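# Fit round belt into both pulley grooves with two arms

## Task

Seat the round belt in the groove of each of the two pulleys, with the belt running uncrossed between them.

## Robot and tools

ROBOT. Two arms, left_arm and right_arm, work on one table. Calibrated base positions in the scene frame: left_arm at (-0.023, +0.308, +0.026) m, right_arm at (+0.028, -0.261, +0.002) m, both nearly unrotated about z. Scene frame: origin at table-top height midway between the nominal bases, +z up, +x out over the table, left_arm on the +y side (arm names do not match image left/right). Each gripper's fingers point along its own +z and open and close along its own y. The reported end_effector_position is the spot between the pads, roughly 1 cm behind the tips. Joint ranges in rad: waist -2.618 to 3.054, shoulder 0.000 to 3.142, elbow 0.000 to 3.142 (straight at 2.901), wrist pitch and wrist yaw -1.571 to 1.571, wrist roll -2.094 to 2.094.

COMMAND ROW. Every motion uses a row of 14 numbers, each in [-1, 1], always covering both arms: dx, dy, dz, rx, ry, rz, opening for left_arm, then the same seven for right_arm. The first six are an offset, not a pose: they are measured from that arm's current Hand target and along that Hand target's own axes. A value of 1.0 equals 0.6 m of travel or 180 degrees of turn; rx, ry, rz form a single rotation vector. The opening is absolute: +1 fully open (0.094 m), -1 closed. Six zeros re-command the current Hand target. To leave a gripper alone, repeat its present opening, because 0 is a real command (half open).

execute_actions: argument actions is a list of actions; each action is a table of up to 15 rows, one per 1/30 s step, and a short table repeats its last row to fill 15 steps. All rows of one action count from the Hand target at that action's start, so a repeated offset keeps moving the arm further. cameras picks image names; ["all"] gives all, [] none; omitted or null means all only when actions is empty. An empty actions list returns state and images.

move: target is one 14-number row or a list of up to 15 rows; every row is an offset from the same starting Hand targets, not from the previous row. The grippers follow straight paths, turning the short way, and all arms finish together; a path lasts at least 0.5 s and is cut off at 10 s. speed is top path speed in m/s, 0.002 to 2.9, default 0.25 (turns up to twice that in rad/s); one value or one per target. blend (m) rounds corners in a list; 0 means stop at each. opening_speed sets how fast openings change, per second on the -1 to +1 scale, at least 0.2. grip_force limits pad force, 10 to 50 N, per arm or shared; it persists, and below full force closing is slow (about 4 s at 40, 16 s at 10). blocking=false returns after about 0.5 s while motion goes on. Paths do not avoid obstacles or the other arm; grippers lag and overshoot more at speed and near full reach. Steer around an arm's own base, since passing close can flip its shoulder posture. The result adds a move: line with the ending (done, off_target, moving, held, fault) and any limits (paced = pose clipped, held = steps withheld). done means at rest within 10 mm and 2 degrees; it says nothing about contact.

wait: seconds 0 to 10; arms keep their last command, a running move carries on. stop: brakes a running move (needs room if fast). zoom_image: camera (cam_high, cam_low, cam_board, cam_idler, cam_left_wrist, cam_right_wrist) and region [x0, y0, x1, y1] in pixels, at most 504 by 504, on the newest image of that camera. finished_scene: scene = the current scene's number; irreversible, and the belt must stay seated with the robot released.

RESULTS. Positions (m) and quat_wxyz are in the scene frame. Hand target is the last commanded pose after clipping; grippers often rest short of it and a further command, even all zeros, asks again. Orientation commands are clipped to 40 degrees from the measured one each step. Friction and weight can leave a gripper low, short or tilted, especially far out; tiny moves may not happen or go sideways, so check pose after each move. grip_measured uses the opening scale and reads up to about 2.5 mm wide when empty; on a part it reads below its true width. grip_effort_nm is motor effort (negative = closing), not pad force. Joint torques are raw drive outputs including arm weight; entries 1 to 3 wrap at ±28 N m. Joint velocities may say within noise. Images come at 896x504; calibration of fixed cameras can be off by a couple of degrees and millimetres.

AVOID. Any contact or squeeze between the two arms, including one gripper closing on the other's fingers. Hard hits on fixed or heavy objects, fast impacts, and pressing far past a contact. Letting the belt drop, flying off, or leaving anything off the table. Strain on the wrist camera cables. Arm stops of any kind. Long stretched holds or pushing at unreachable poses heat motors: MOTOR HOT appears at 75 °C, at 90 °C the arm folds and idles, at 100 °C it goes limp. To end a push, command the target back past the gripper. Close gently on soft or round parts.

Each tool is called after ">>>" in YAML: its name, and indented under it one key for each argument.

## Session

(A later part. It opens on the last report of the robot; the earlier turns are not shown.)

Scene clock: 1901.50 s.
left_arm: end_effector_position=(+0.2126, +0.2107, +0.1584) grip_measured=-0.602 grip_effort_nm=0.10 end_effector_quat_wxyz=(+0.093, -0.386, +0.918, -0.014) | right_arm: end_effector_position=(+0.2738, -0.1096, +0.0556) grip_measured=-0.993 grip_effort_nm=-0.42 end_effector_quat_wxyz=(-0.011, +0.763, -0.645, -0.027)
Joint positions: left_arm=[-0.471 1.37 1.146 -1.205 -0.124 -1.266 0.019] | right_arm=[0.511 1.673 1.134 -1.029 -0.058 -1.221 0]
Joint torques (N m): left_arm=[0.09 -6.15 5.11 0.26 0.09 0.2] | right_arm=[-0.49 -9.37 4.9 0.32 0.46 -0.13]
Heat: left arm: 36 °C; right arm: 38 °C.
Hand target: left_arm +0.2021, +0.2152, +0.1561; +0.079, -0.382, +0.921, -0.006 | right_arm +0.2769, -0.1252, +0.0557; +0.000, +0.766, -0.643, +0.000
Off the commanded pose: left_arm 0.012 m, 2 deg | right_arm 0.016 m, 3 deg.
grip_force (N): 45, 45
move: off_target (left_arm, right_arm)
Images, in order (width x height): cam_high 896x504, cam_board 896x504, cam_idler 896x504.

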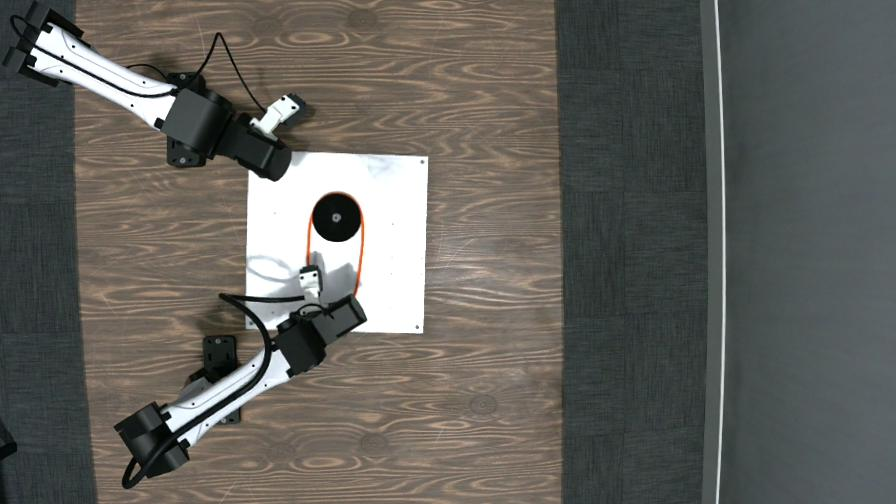

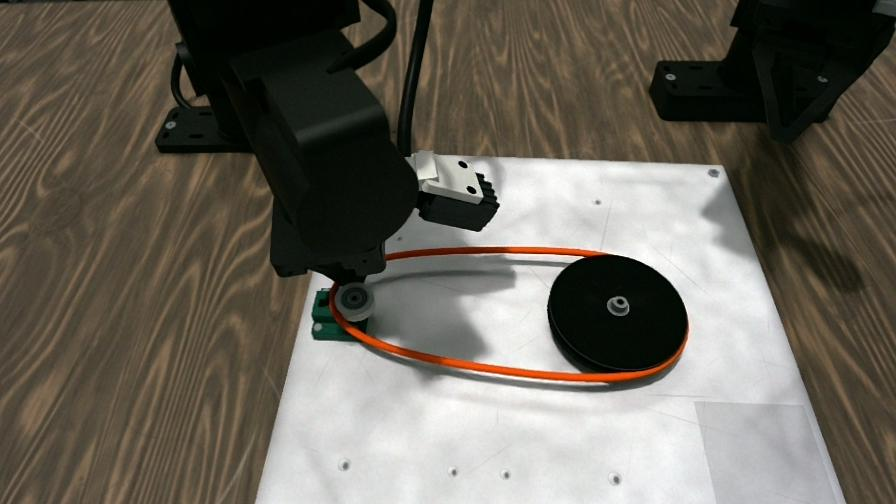

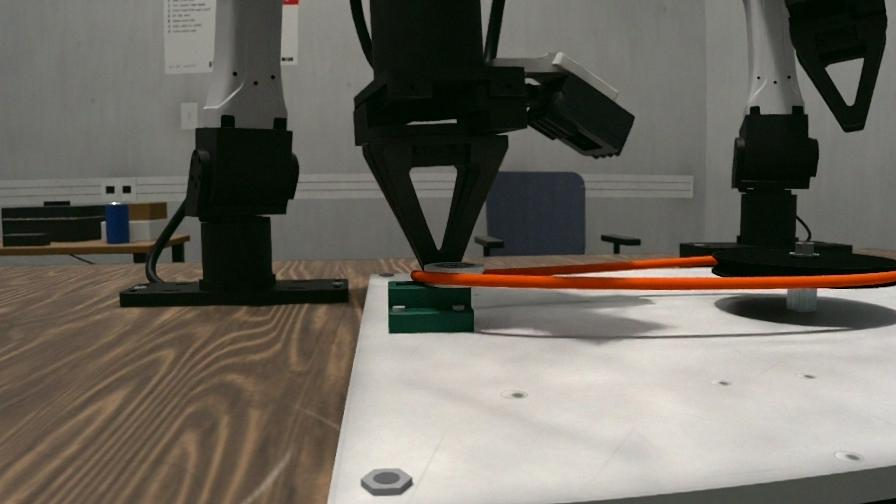

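>>> move:
  target:
    - [0, 0, 0, 0, 0, 0, -0.6, -0.084, -0.0038, 0, 0, 0, 0, -1]
    - [0, 0, 0, 0, 0, 0, -0.6, -0.1193, -0.0432, 0, 0, 0, 0, -1]
  speed: 0.04
  cameras: ["cam_idler", "cam_board", "cam_high"]

>>> zoom_image:
  camera: "cam_idler"
  region: [390, 230, 510, 310]

>>> zoom_image:
  camera: "cam_board"
  region: [310, 260, 410, 350]

Scene clock: 1918.17 s.
left_arm: end_effector_position=(+0.2126, +0.2107, +0.1584) grip_measured=-0.602 grip_effort_nm=0.10 end_effector_quat_wxyz=(+0.093, -0.386, +0.918, -0.014) | right_arm: end_effector_position=(+0.2889, -0.0500, +0.0551) grip_measured=-0.993 grip_effort_nm=-0.42 end_effector_quat_wxyz=(-0.012, +0.766, -0.643, -0.008)
Joint positions: left_arm=[-0.471 1.37 1.146 -1.205 -0.124 -1.266 0.019] | right_arm=[0.663 1.829 1.319 -1.039 -0.02 -1.075 0]
Joint torques (N m): left_arm=[-0.09 -6.15 5.33 0.26 0.05 0.22] | right_arm=[1.13 -7.73 8.57 0.12 0.2 0.2]
Heat: left arm: 36 °C; right arm: 37 °C.
Hand target: left_arm +0.2021, +0.2152, +0.1561; +0.079, -0.382, +0.921, -0.006 | right_arm +0.2899, -0.0502, +0.0556; +0.000, +0.766, -0.643, +0.000
Off the commanded pose: left_arm 0.012 m, 2 deg | right_arm 0.001 m, 2 deg.
grip_force (N): 45, 45
move: off_target (left_arm)
Images, in order (width x height): cam_high 896x504, cam_board 896x504, cam_idler 896x504.

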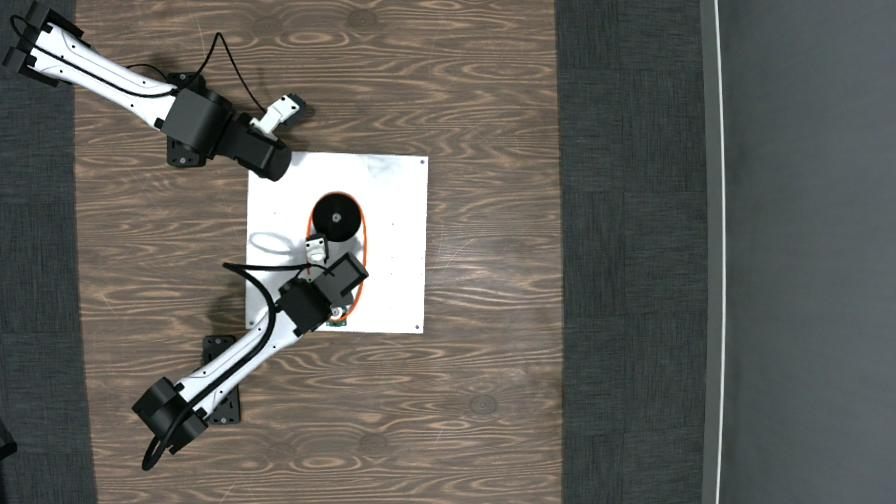

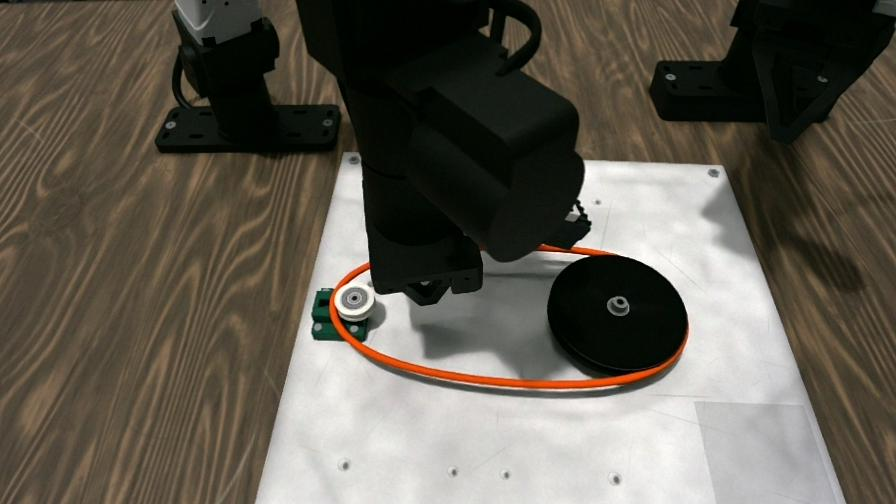

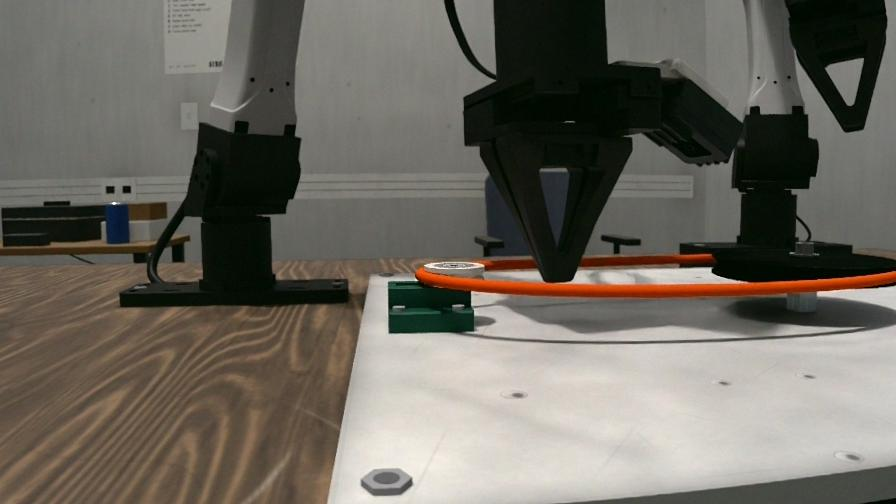

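Scaled by 4.200 from the camera's 896x504 image, which has a finer 1280x720 frame.

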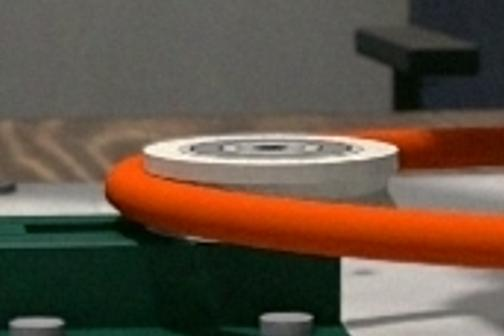

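Scaled by 5.040 from the camera's 896x504 image, which has a finer 1280x720 frame.

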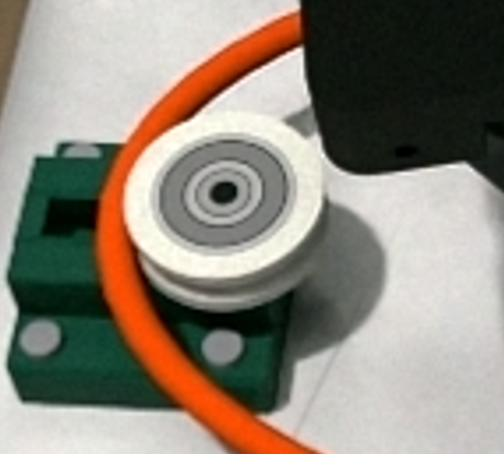

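>>> move:
  target:
    - [0, 0, 0, 0, 0, 0, -0.6, 0, 0, -0.15, 0, 0, 0, -1]
    - [0, 0, 0, 0, 0, 0, -0.6, 0.1, 0.15, -0.2, 0, 0, 0, -1]
  speed: 0.12
  blend: 0.03
  cameras: ["cam_idler", "cam_board", "cam_high"]

>>> zoom_image:
  camera: "cam_idler"
  region: [390, 230, 510, 310]

>>> zoom_image:
  camera: "cam_board"
  region: [280, 180, 720, 430]

>>> zoom_image:
  camera: "cam_idler"
  region: [680, 210, 896, 330]

Scene clock: 1928.47 s.
left_arm: end_effector_position=(+0.2126, +0.2107, +0.1584) grip_measured=-0.602 grip_effort_nm=0.10 end_effector_quat_wxyz=(+0.093, -0.386, +0.918, -0.014) | right_arm: end_effector_position=(+0.2180, -0.1135, +0.1771) grip_measured=-0.993 grip_effort_nm=-0.42 end_effector_quat_wxyz=(-0.017, +0.761, -0.648, -0.006)
Joint positions: left_arm=[-0.471 1.37 1.146 -1.205 -0.124 -1.266 0.019] | right_arm=[0.641 1.44 1.391 -1.492 -0.018 -1.084 0]
Joint torques (N m): left_arm=[0.17 -6.13 5.29 0.27 0.13 0.21] | right_arm=[-0.13 -7.09 4.66 0.15 0.2 -0.14]
Heat: left arm: 36 °C; right arm: 37 °C.
Hand target: left_arm +0.2021, +0.2152, +0.1561; +0.079, -0.382, +0.921, -0.006 | right_arm +0.2117, -0.1248, +0.1757; +0.000, +0.766, -0.643, +0.000
Off the commanded pose: left_arm 0.012 m, 2 deg | right_arm 0.013 m, 2 deg.
grip_force (N): 45, 45
move: off_target (left_arm, right_arm)
Images, in order (width x height): cam_high 896x504, cam_board 896x504, cam_idler 896x504.

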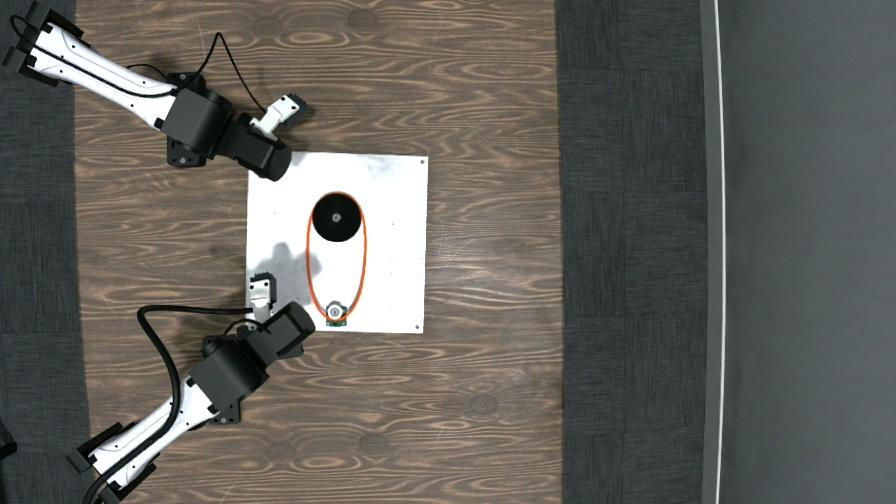

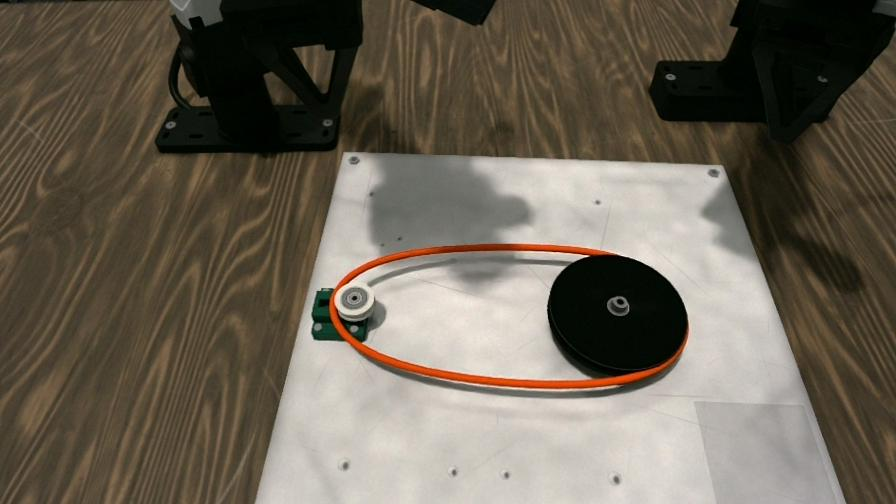

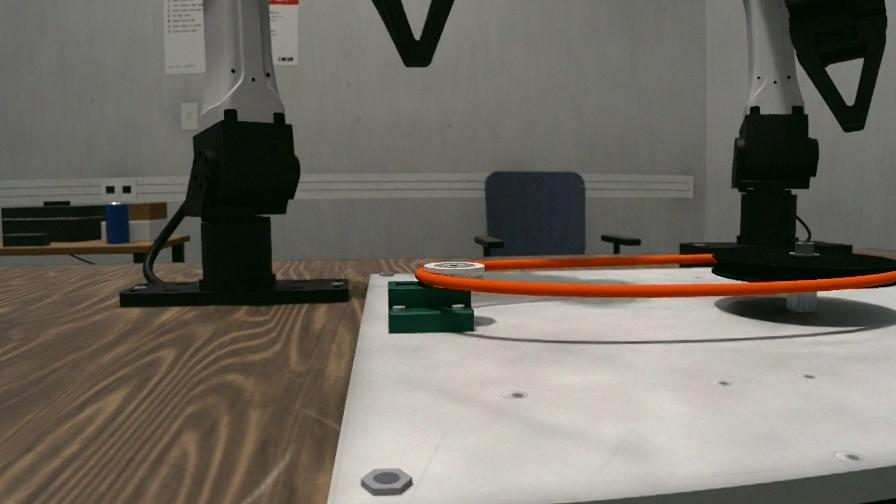

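Scaled by 4.200 from the camera's 896x504 image, which has a finer 1280x720 frame.

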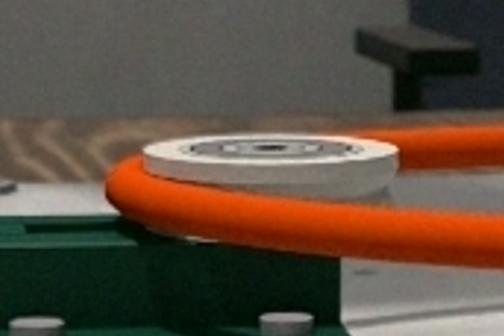

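Scaled by 1.145 from the camera's 896x504 image, which has a finer 1280x720 frame.

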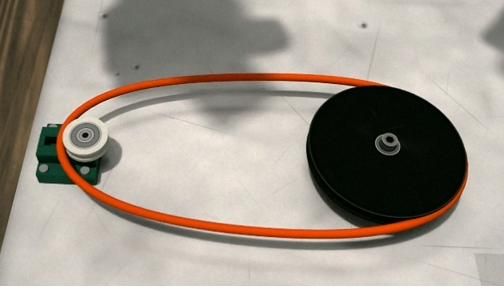

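Scaled by 2.333 from the camera's 896x504 image, which has a finer 1280x720 frame.

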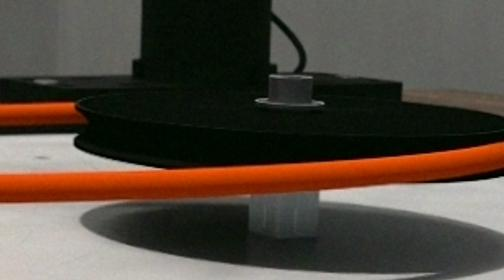

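>>> finished_scene:
  scene: 1

The scene is finished: the task was done.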